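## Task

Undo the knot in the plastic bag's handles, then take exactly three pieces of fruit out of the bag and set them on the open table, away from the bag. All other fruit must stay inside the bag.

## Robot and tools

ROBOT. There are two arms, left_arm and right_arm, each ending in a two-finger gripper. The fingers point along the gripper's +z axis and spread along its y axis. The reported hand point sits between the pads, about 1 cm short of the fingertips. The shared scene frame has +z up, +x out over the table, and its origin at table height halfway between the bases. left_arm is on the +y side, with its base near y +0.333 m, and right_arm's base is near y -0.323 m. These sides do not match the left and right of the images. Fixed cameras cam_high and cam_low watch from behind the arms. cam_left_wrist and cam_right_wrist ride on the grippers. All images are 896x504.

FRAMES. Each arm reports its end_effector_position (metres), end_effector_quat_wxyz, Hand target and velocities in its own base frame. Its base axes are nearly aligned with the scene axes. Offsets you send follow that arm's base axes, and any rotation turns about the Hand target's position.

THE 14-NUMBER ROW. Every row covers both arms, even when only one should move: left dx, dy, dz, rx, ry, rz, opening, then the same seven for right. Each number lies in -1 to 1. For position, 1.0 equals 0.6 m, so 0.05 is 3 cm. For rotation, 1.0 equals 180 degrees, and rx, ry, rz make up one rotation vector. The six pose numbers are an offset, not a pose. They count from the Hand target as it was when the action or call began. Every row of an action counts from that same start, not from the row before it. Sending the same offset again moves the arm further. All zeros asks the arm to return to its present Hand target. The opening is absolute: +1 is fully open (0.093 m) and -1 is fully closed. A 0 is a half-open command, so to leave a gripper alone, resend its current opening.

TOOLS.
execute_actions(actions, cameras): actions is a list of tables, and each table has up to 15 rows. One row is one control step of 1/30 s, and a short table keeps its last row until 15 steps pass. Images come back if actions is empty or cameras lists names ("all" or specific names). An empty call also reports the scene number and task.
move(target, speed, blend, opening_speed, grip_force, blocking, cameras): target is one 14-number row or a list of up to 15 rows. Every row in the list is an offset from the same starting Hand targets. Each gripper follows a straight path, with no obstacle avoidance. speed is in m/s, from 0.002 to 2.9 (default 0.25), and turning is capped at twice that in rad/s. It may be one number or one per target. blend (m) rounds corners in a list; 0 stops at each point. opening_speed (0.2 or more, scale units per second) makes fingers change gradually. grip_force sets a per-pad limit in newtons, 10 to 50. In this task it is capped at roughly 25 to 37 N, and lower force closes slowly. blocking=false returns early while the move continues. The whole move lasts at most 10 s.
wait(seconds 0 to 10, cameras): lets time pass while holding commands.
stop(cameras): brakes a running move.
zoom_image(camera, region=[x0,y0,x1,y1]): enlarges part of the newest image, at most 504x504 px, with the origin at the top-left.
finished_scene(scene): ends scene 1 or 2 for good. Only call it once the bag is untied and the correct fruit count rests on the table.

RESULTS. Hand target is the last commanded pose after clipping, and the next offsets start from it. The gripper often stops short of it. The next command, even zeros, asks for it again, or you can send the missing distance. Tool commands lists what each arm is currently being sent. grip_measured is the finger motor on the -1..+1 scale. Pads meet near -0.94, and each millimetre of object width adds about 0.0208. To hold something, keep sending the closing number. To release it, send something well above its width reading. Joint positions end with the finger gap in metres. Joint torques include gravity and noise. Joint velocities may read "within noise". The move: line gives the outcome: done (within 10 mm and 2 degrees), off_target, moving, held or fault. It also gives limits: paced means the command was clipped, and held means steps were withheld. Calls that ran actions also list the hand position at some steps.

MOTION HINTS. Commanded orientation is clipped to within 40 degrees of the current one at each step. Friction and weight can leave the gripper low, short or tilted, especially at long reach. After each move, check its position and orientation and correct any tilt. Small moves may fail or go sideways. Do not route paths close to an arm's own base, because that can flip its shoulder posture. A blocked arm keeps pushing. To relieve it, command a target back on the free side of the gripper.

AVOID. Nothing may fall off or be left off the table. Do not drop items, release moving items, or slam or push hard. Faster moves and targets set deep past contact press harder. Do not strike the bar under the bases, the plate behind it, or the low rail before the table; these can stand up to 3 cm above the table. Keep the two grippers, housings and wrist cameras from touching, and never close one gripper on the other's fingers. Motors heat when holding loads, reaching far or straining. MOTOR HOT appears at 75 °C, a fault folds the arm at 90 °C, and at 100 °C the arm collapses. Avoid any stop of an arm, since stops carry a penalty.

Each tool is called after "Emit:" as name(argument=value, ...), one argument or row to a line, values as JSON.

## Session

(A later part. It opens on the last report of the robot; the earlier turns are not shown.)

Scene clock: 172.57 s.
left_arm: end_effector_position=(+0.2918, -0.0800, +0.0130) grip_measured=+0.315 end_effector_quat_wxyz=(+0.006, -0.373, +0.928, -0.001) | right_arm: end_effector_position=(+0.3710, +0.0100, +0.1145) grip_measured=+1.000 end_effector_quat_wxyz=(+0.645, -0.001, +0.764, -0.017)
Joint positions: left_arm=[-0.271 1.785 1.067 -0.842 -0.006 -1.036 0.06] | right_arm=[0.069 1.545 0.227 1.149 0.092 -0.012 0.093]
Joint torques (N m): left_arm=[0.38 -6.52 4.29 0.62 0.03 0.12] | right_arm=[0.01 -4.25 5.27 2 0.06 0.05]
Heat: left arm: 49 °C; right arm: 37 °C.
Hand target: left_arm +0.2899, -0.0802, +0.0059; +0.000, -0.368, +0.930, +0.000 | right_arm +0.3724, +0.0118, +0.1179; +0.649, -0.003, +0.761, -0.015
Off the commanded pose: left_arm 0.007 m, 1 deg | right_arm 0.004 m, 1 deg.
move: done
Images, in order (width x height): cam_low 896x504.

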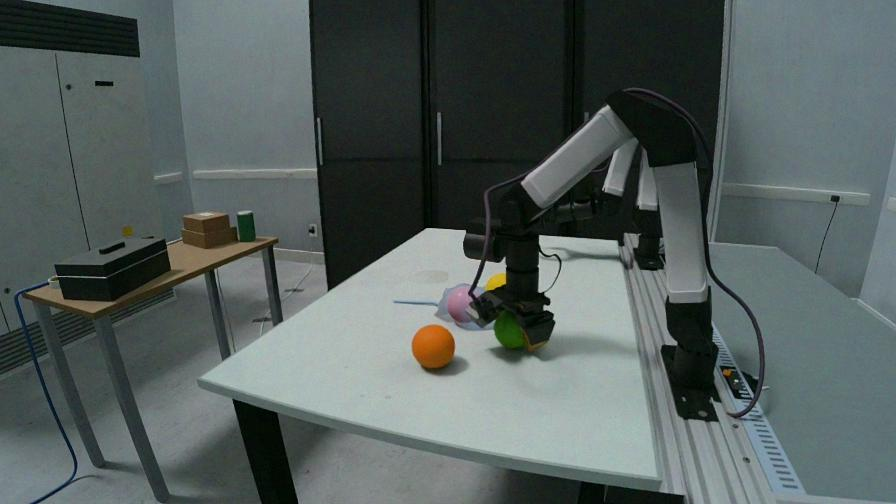

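Emit:
move(
  target=[
    [0,0,0,0,0,0,0.85,0,0,0,0,0,0,1],
    [0,0,0.33,0,0,0,0.9,0,0,0,0,0,0,1],
    [0,-0.2,0.36,0,0,-0.24,1,0,0,0,0,0,0,1],
  ],
  speed=[0.1,0.12,0.25],
  opening_speed=0.6,
  cameras=["cam_left_wrist","cam_high"],
)

Emit:
zoom_image(
  camera="cam_high",
  region=[460, 180, 620, 300],
)

Scene clock: 180.00 s.
left_arm: end_effector_position=(+0.2903, -0.1949, +0.2219) grip_measured=+1.000 end_effector_quat_wxyz=(+0.061, -0.011, +0.997, -0.039) | right_arm: end_effector_position=(+0.3710, +0.0100, +0.1145) grip_measured=+1.000 end_effector_quat_wxyz=(+0.645, -0.001, +0.764, -0.017)
Joint positions: left_arm=[-0.594 1.798 1.927 -1.555 -0.006 -0.617 0.093] | right_arm=[0.069 1.545 0.227 1.149 0.092 -0.012 0.093]
Joint torques (N m): left_arm=[-0.61 -6.75 7.86 0.63 0.03 0.14] | right_arm=[-0.05 -4.19 5.22 2 0.07 0.07]
Heat: left arm: 47 °C; right arm: 37 °C.
Hand target: left_arm +0.2900, -0.2002, +0.2219; +0.000, +0.000, +1.000, +0.000 | right_arm +0.3724, +0.0118, +0.1179; +0.649, -0.003, +0.761, -0.015
Off the commanded pose: left_arm 0.005 m, 8 deg | right_arm 0.004 m, 1 deg.
joint sent to its limit (left arm) — joint 4 (wrist pitch), lower limit. The joint targets are off in orientation, not in position.
move: off_target (left_arm); target 2's new opening was sent with left_arm's hand 0.011 m and 1 deg from that target; target 3's new opening was sent with left_arm's hand 0.005 m and 8 deg from that target
camera_calibration:
cam_left_wrist: T_world_to_cam=[[0.0422899, -0.994894, 0.0916377, -0.227687], [-0.956366, -0.0137706, 0.291848, 0.249526], [-0.289096, -0.0999813, -0.952065, 0.360676], [0, 0, 0, 1]] pos_world=[0.352537, -0.187027, 0.291428]
Images, in order (width x height): cam_high 896x504, cam_left_wrist 896x504.

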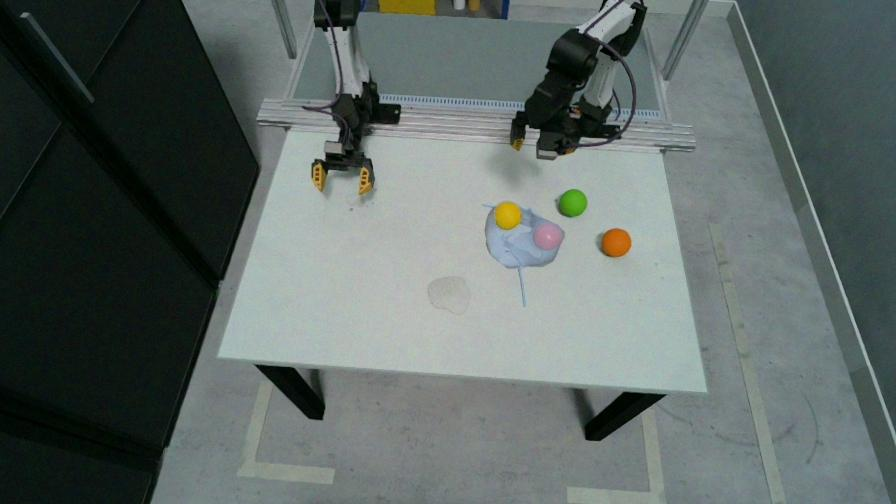

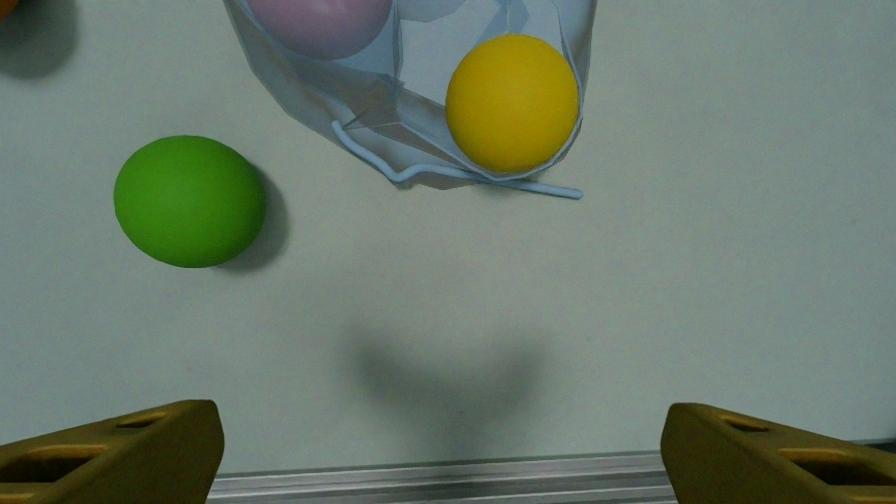

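Scaled by 3.150 from the camera's 896x504 image, which has a finer 1280x720 frame.

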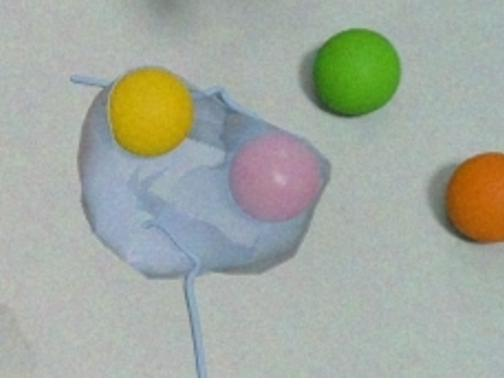

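Emit:
move(
  target=[
    [0.125,-0.078,-0.1,0,0,0.25,0.95,0,0,0,0,0,0,1],
    [0.125,-0.078,-0.24,0,0,0.25,0.95,0,0,0,0,0,0,1],
  ],
  speed=0.2,
  cameras=["cam_left_wrist"],
)

Scene clock: 184.70 s.
left_arm: end_effector_position=(+0.3636, -0.2445, +0.0860) grip_measured=+0.952 end_effector_quat_wxyz=(+0.003, -0.377, +0.926, +0.001) | right_arm: end_effector_position=(+0.3710, +0.0100, +0.1145) grip_measured=+1.000 end_effector_quat_wxyz=(+0.645, -0.001, +0.764, -0.017)
Joint positions: left_arm=[-0.594 2.248 2.044 -1.364 -0.006 -1.369 0.091] | right_arm=[0.069 1.545 0.227 1.149 0.092 -0.012 0.093]
Joint torques (N m): left_arm=[0.18 -10.95 5.26 0.56 0.02 -0.11] | right_arm=[0.09 -4.25 5.29 2.01 0.08 0.07]
Heat: left arm: 47 °C; right arm: 37 °C.
Hand target: left_arm +0.3649, -0.2469, +0.0778; +0.000, -0.383, +0.924, +0.000 | right_arm +0.3724, +0.0118, +0.1179; +0.649, -0.003, +0.761, -0.015
Off the commanded pose: left_arm 0.009 m, 1 deg | right_arm 0.004 m, 1 deg.
move: done
camera_calibration:
cam_left_wrist: T_world_to_cam=[[0.716972, -0.696995, 0.0122062, -0.433293], [-0.642583, -0.65401, 0.399197, 0.0788303], [-0.270255, -0.294057, -0.916784, 0.190137], [0, 0, 0, 1]] pos_world=[0.412699, -0.194536, 0.148135]
Images, in order (width x height): cam_left_wrist 896x504.

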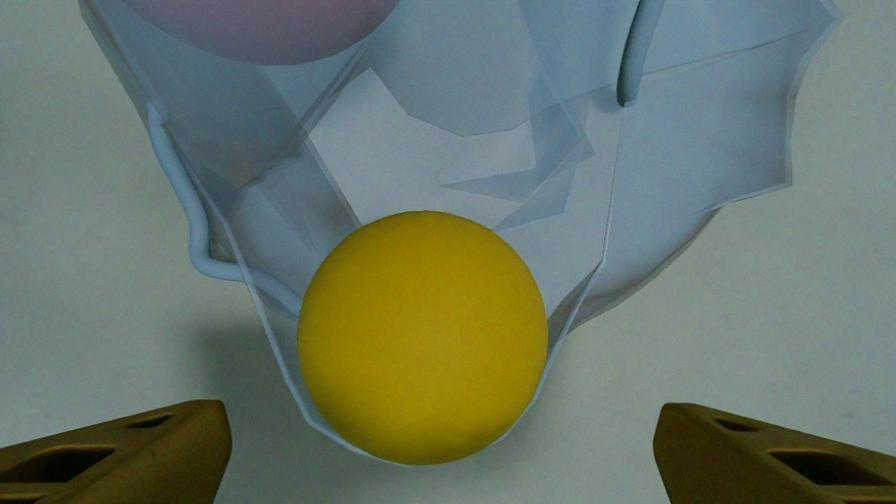

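Emit:
move(
  target=[
    [-0.008,0.012,0,0,0,0,0.8,0,0,0,0,0,0,1],
    [-0.008,0.012,-0.11,0,0,0,0.8,0,0,0,0,0,0,1],
    [-0.022,-0.01,-0.11,0,0,0,0.8,0,0,0,0,0,0,1],
  ],
  speed=0.08,
  cameras=["cam_left_wrist"],
)

Scene clock: 188.77 s.
left_arm: end_effector_position=(+0.3550, -0.2486, +0.0213) grip_measured=+0.802 end_effector_quat_wxyz=(+0.005, -0.382, +0.924, -0.002) | right_arm: end_effector_position=(+0.3710, +0.0100, +0.1145) grip_measured=+1.000 end_effector_quat_wxyz=(+0.645, -0.001, +0.764, -0.017)
Joint positions: left_arm=[-0.613 2.248 1.785 -1.1 -0.006 -1.396 0.084] | right_arm=[0.069 1.545 0.227 1.149 0.092 -0.012 0.093]
Joint torques (N m): left_arm=[-0.57 -10.62 5.03 0.57 0.02 -0.12] | right_arm=[0.01 -4.36 5.15 2 0.05 0.05]
Heat: left arm: 46 °C; right arm: 38 °C.
Hand target: left_arm +0.3517, -0.2529, +0.0119; +0.000, -0.383, +0.924, +0.000 | right_arm +0.3724, +0.0118, +0.1179; +0.649, -0.003, +0.761, -0.015
Off the commanded pose: left_arm 0.011 m, 1 deg | right_arm 0.004 m, 1 deg.
move: off_target (left_arm)
camera_calibration:
cam_left_wrist: T_world_to_cam=[[0.72303, -0.690594, 0.0175334, -0.429828], [-0.638532, -0.658407, 0.398467, 0.0938453], [-0.263635, -0.299299, -0.917015, 0.123653], [0, 0, 0, 1]] pos_world=[0.403301, -0.198039, 0.0835341]
Images, in order (width x height): cam_left_wrist 896x504.

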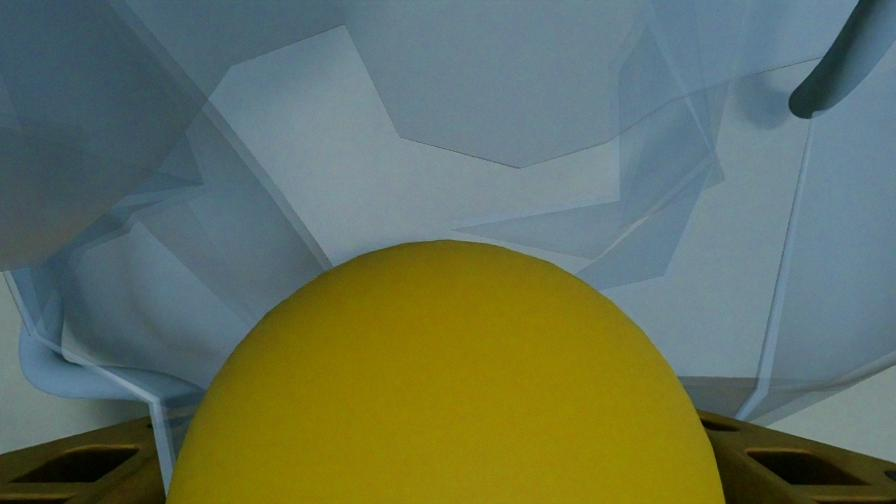

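Emit:
move(
  target=[
    [0,0,0,0,0,0,0.25,0,0,0,0,0,0,1],
    [0,0,0.12,0,0,0,0.25,0,0,0,0,0,0,1],
  ],
  speed=0.06,
  opening_speed=0.5,
  cameras=["cam_left_wrist","cam_low"],
)

Emit:
zoom_image(
  camera="cam_low",
  region=[400, 220, 600, 370],
)

Scene clock: 192.47 s.
left_arm: end_effector_position=(+0.3521, -0.2466, +0.0683) grip_measured=+0.373 end_effector_quat_wxyz=(-0.006, -0.382, +0.924, +0.015) | right_arm: end_effector_position=(+0.3710, +0.0100, +0.1145) grip_measured=+1.000 end_effector_quat_wxyz=(+0.645, -0.001, +0.764, -0.017)
Joint positions: left_arm=[-0.613 2.248 1.973 -1.327 -0.006 -1.397 0.063] | right_arm=[0.069 1.545 0.227 1.149 0.092 -0.012 0.093]
Joint torques (N m): left_arm=[-0.57 -13.68 7.97 0.2 0.03 -0.11] | right_arm=[-0.01 -4.22 5.22 2.01 0.07 0.05]
Heat: left arm: 46 °C; right arm: 38 °C.
Hand target: left_arm +0.3517, -0.2529, +0.0839; +0.000, -0.383, +0.924, +0.000 | right_arm +0.3724, +0.0118, +0.1179; +0.649, -0.003, +0.761, -0.015
Off the commanded pose: left_arm 0.017 m, 2 deg | right_arm 0.004 m, 1 deg.
move: off_target (left_arm)
camera_calibration:
cam_left_wrist: T_world_to_cam=[[0.723759, -0.689725, -0.0212451, -0.424637], [-0.624902, -0.668175, 0.403781, 0.0671166], [-0.292694, -0.278964, -0.914609, 0.181784], [0, 0, 0, 1]] pos_world=[0.402483, -0.197326, 0.130139]
Images, in order (width x height): cam_low 896x504, cam_left_wrist 896x504.

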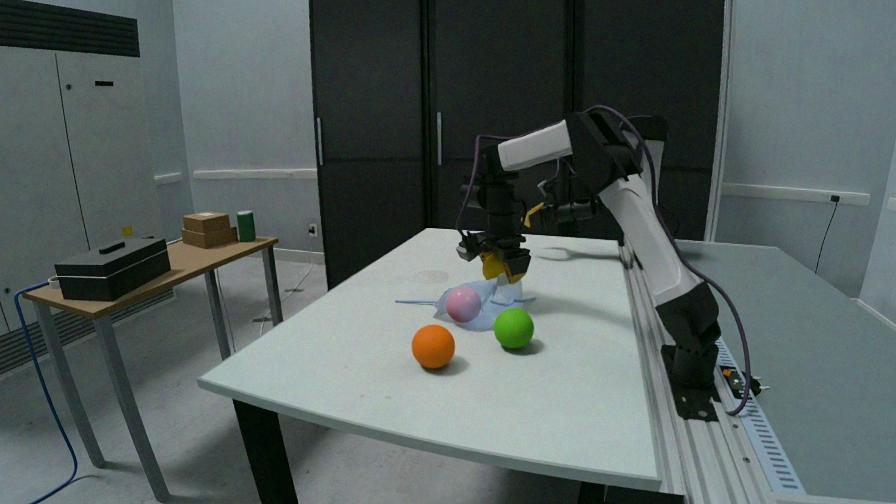

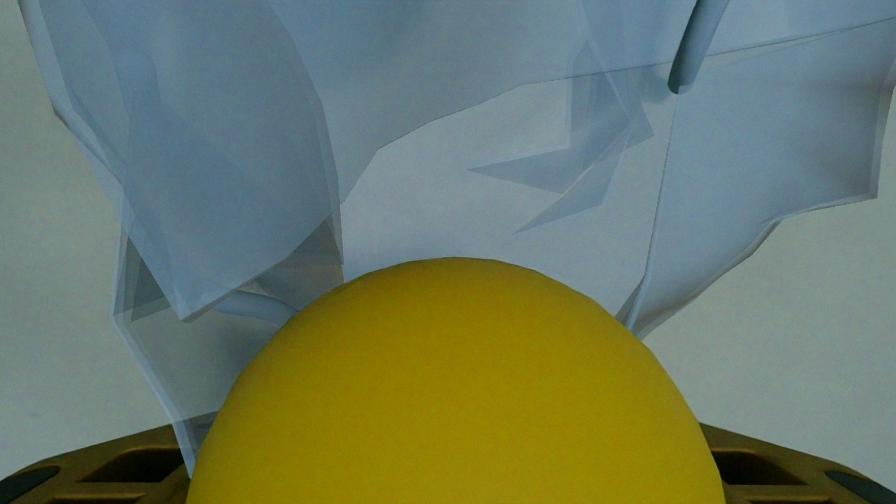

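Scaled by 2.520 from the camera's 896x504 image, which has a finer 1280x720 frame.

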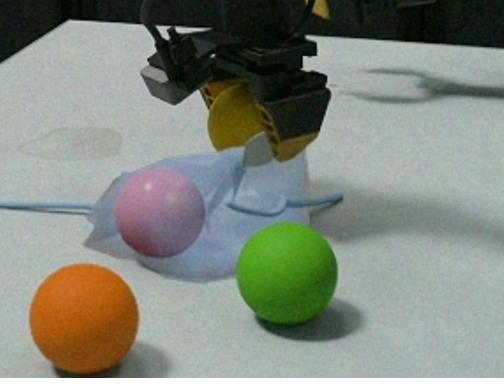

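Emit:
move(
  target=[
    [0,0,0.06,0,0,0,0.25,0,0,0,0,0,0,1],
    [-0.12,-0.1,0.06,0,0,0,0.25,0,0,0,0,0,0,1],
    [-0.12,-0.1,-0.13,0,0,0,0.25,0,0,0,0,0,0,1],
  ],
  speed=0.08,
  cameras=["cam_left_wrist","cam_low","cam_high"],
)

Emit:
zoom_image(
  camera="cam_low",
  region=[400, 220, 600, 370],
)

Emit:
zoom_image(
  camera="cam_high",
  region=[440, 160, 600, 280],
)

Scene clock: 197.80 s.
left_arm: end_effector_position=(+0.2821, -0.3088, +0.0177) grip_measured=+0.372 end_effector_quat_wxyz=(+0.002, -0.381, +0.924, +0.003) | right_arm: end_effector_position=(+0.3710, +0.0100, +0.1145) grip_measured=+1.000 end_effector_quat_wxyz=(+0.645, -0.001, +0.764, -0.017)
Joint positions: left_arm=[-0.833 2.203 1.696 -1.068 -0.006 -1.616 0.063] | right_arm=[0.069 1.545 0.227 1.149 0.092 -0.012 0.093]
Joint torques (N m): left_arm=[-0.42 -10.29 3.78 0.77 0.03 -0.11] | right_arm=[0.03 -4.23 5.29 2 0.08 0.04]
Heat: left arm: 47 °C; right arm: 38 °C.
Hand target: left_arm +0.2797, -0.3130, +0.0057; +0.000, -0.383, +0.924, +0.000 | right_arm +0.3724, +0.0118, +0.1179; +0.649, -0.003, +0.761, -0.015
Off the commanded pose: left_arm 0.013 m, 0 deg | right_arm 0.004 m, 1 deg.
move: off_target (left_arm)
camera_calibration:
cam_left_wrist: T_world_to_cam=[[0.722902, -0.690916, 0.00691967, -0.418526], [-0.635438, -0.660856, 0.399358, 0.00748468], [-0.27135, -0.293094, -0.916769, 0.0872939], [0, 0, 0, 1]] pos_world=[0.330997, -0.258635, 0.0799353]
Images, in order (width x height): cam_high 896x504, cam_low 896x504, cam_left_wrist 896x504.

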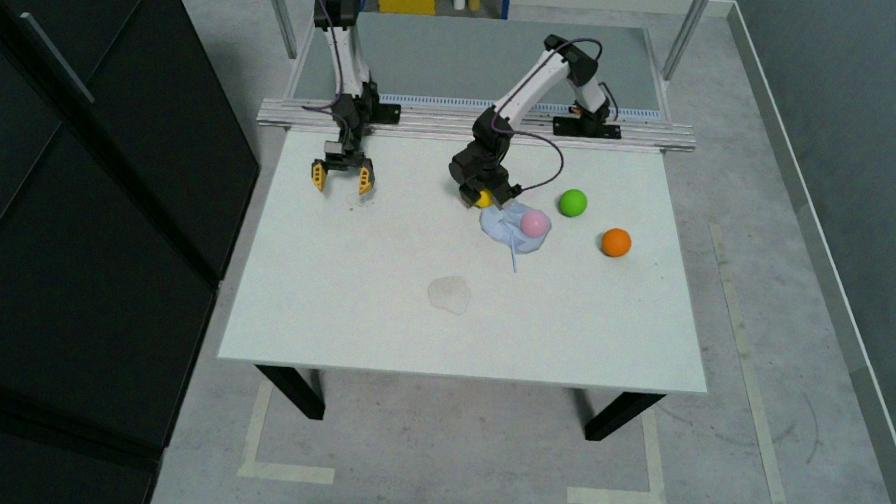

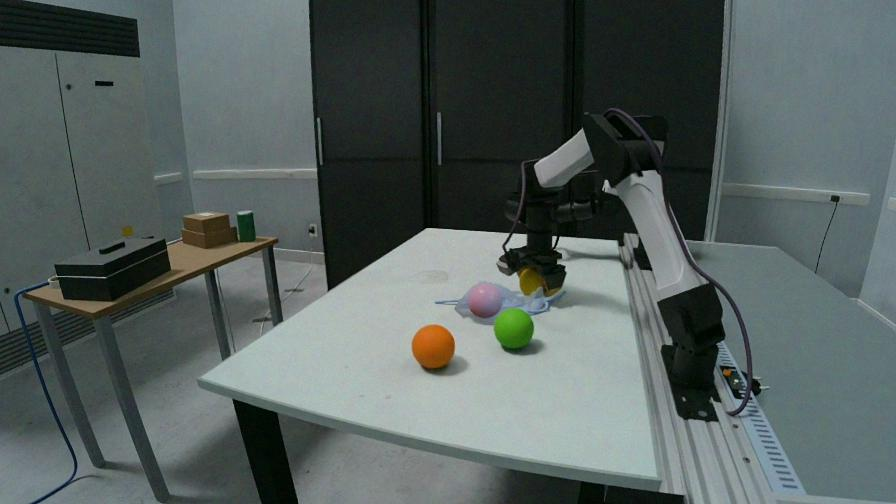

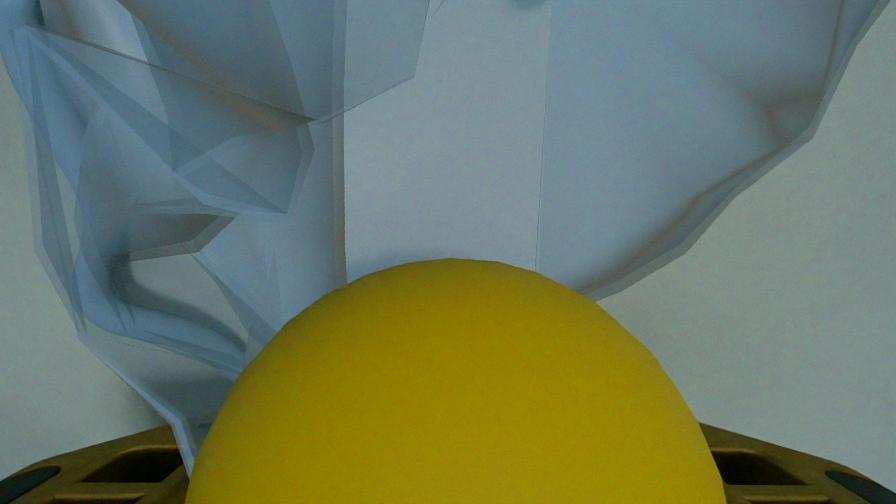

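Scaled by 2.520 from the camera's 896x504 image, which has a finer 1280x720 frame.

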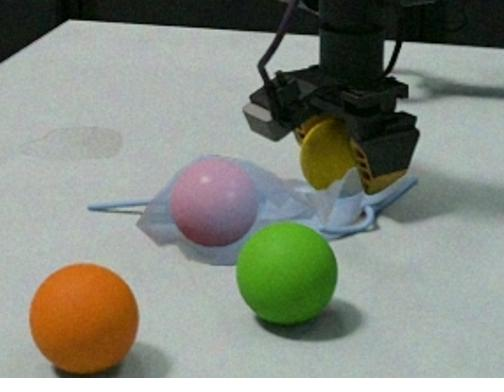

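Scaled by 3.150 from the camera's 896x504 image, which has a finer 1280x720 frame.

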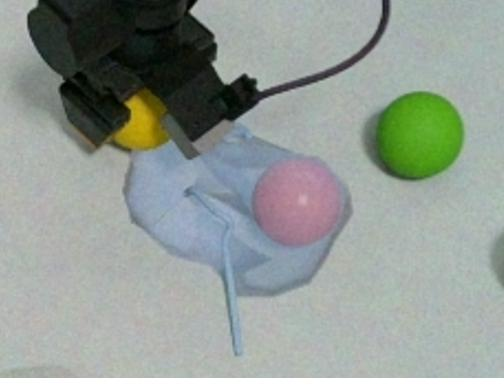

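Emit:
move(
  target=[
    [0,0,0.004,0,0,0,0.9,0,0,0,0,0,0,1],
    [0,0,0.22,0,0,0,0.9,0,0,0,0,0,0,1],
  ],
  speed=0.1,
  opening_speed=0.6,
  cameras=["cam_left_wrist","cam_high","cam_low"],
)

Emit:
zoom_image(
  camera="cam_low",
  region=[400, 220, 600, 370],
)

Emit:
zoom_image(
  camera="cam_high",
  region=[440, 160, 600, 280],
)

Scene clock: 201.83 s.
left_arm: end_effector_position=(+0.2825, -0.3093, +0.1296) grip_measured=+0.898 end_effector_quat_wxyz=(+0.001, -0.381, +0.924, +0.008) | right_arm: end_effector_position=(+0.3710, +0.0100, +0.1145) grip_measured=+1.000 end_effector_quat_wxyz=(+0.645, -0.001, +0.764, -0.017)
Joint positions: left_arm=[-0.833 2.194 2.129 -1.521 -0.006 -1.616 0.088] | right_arm=[0.069 1.545 0.227 1.149 0.092 -0.012 0.093]
Joint torques (N m): left_arm=[-0.43 -11.96 7.69 0.19 0.03 -0.11] | right_arm=[0.06 -4.3 5.19 2.02 0.07 0.05]
Heat: left arm: 47 °C; right arm: 38 °C.
Hand target: left_arm +0.2797, -0.3130, +0.1378; +0.000, -0.383, +0.924, +0.000 | right_arm +0.3724, +0.0118, +0.1179; +0.649, -0.003, +0.761, -0.015
Off the commanded pose: left_arm 0.009 m, 1 deg | right_arm 0.004 m, 1 deg.
move: done
camera_calibration:
cam_left_wrist: T_world_to_cam=[[0.722872, -0.690974, -0.00339228, -0.418663], [-0.63269, -0.663855, 0.398748, -0.0388663], [-0.277776, -0.286097, -0.917054, 0.193837], [0, 0, 0, 1]] pos_world=[0.331893, -0.259631, 0.191837]
Images, in order (width x height): cam_high 896x504, cam_low 896x504, cam_left_wrist 896x504.

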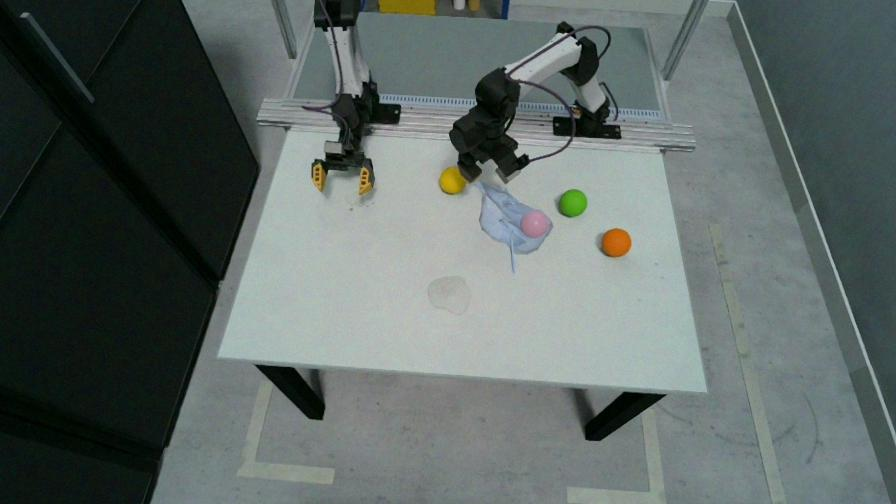

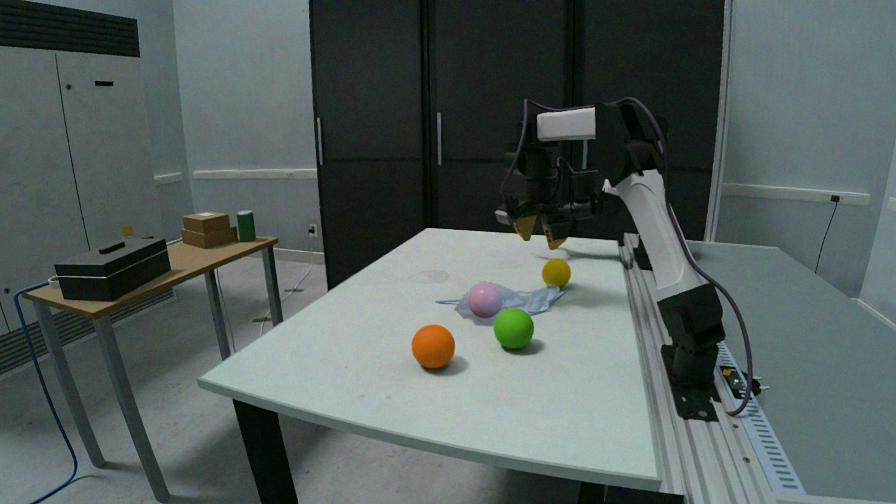

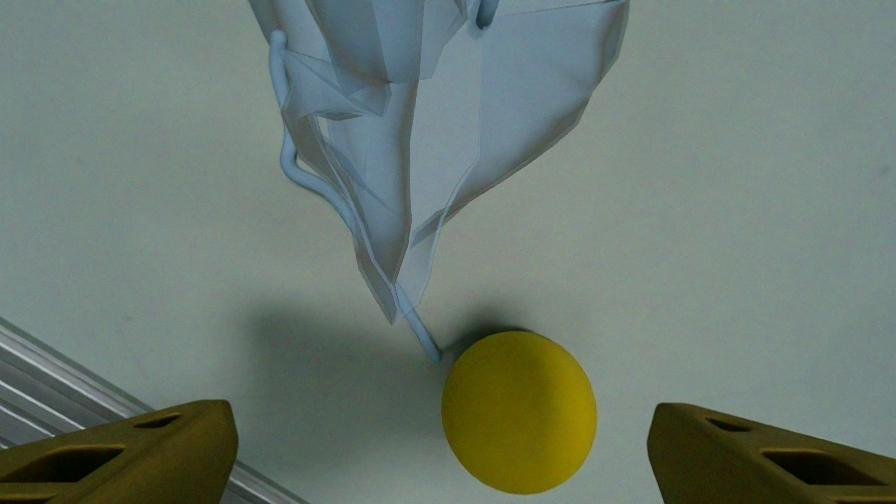

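Scaled by 2.520 from the camera's 896x504 image, which has a finer 1280x720 frame.

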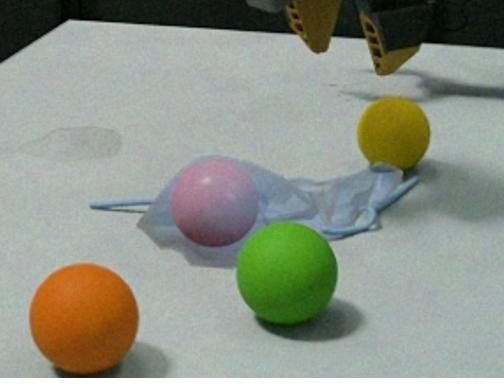

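Scaled by 3.150 from the camera's 896x504 image, which has a finer 1280x720 frame.

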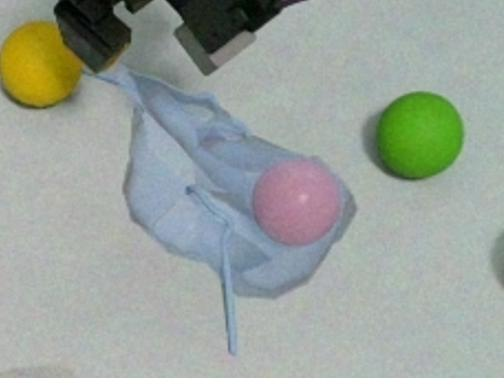

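Emit:
move(
  target=[0,0,0.17,0,0,0,0.9,0,0,0,0,0,0,1],
  cameras=["all"],
)

Scene clock: 204.57 s.
left_arm: end_effector_position=(+0.2846, -0.3116, +0.2381) grip_measured=+0.898 end_effector_quat_wxyz=(+0.049, -0.378, +0.916, -0.128) | right_arm: end_effector_position=(+0.3710, +0.0100, +0.1145) grip_measured=+1.000 end_effector_quat_wxyz=(+0.645, -0.001, +0.764, -0.017)
Joint positions: left_arm=[-0.833 2.019 2.275 -1.552 -0.006 -1.616 0.088] | right_arm=[0.069 1.545 0.227 1.149 0.092 -0.012 0.093]
Joint torques (N m): left_arm=[-0.49 -9.95 6.53 0.8 -0.01 -0.09] | right_arm=[0.02 -4.19 5.23 2.01 0.09 0.04]
Heat: left arm: 48 °C; right arm: 38 °C.
Hand target: left_arm +0.2797, -0.3130, +0.2397; +0.000, -0.383, +0.924, +0.000 | right_arm +0.3724, +0.0118, +0.1179; +0.649, -0.003, +0.761, -0.015
Off the commanded pose: left_arm 0.005 m, 16 deg | right_arm 0.004 m, 1 deg.
joint sent to its limit (left arm) — joint 4 (wrist pitch), lower limit. The joint targets are off in orientation, not in position.
move: off_target (left_arm)
camera_calibration:
cam_left_wrist: T_world_to_cam=[[0.695754, -0.661082, 0.280886, -0.471963], [-0.710892, -0.577817, 0.40095, -0.0337821], [-0.10276, -0.478642, -0.871976, 0.172725], [0, 0, 0, 1]] pos_world=[0.322104, -0.248853, 0.296725]

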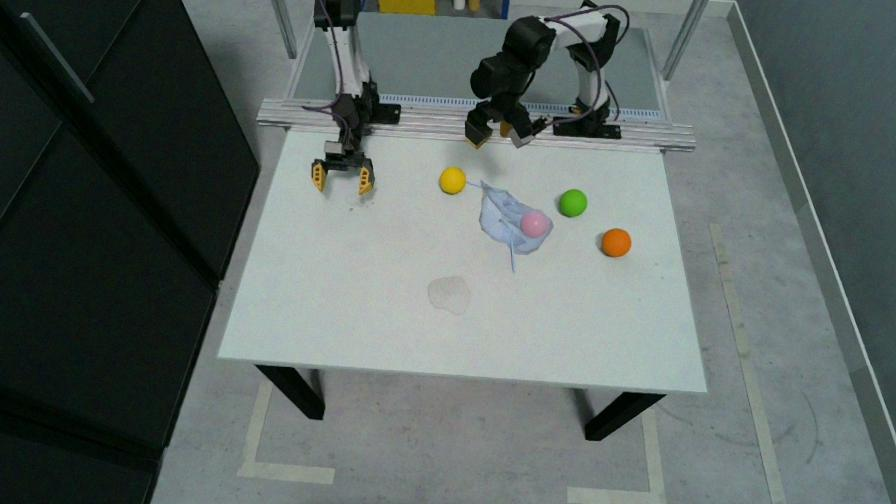

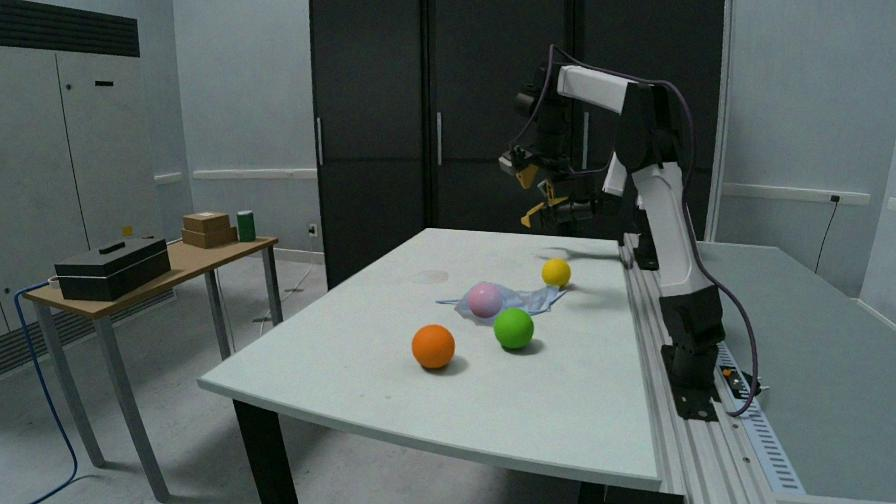

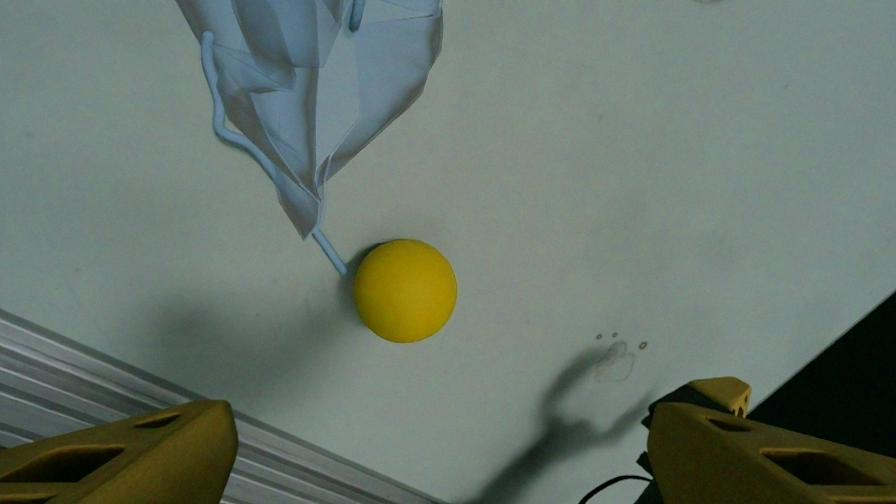

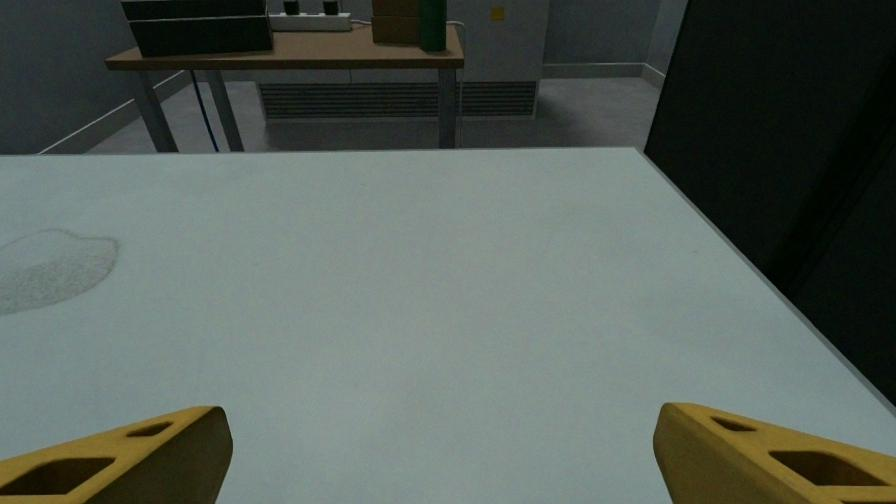

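Emit:
finished_scene(
  scene=1,
)

The scene is finished: the task was done.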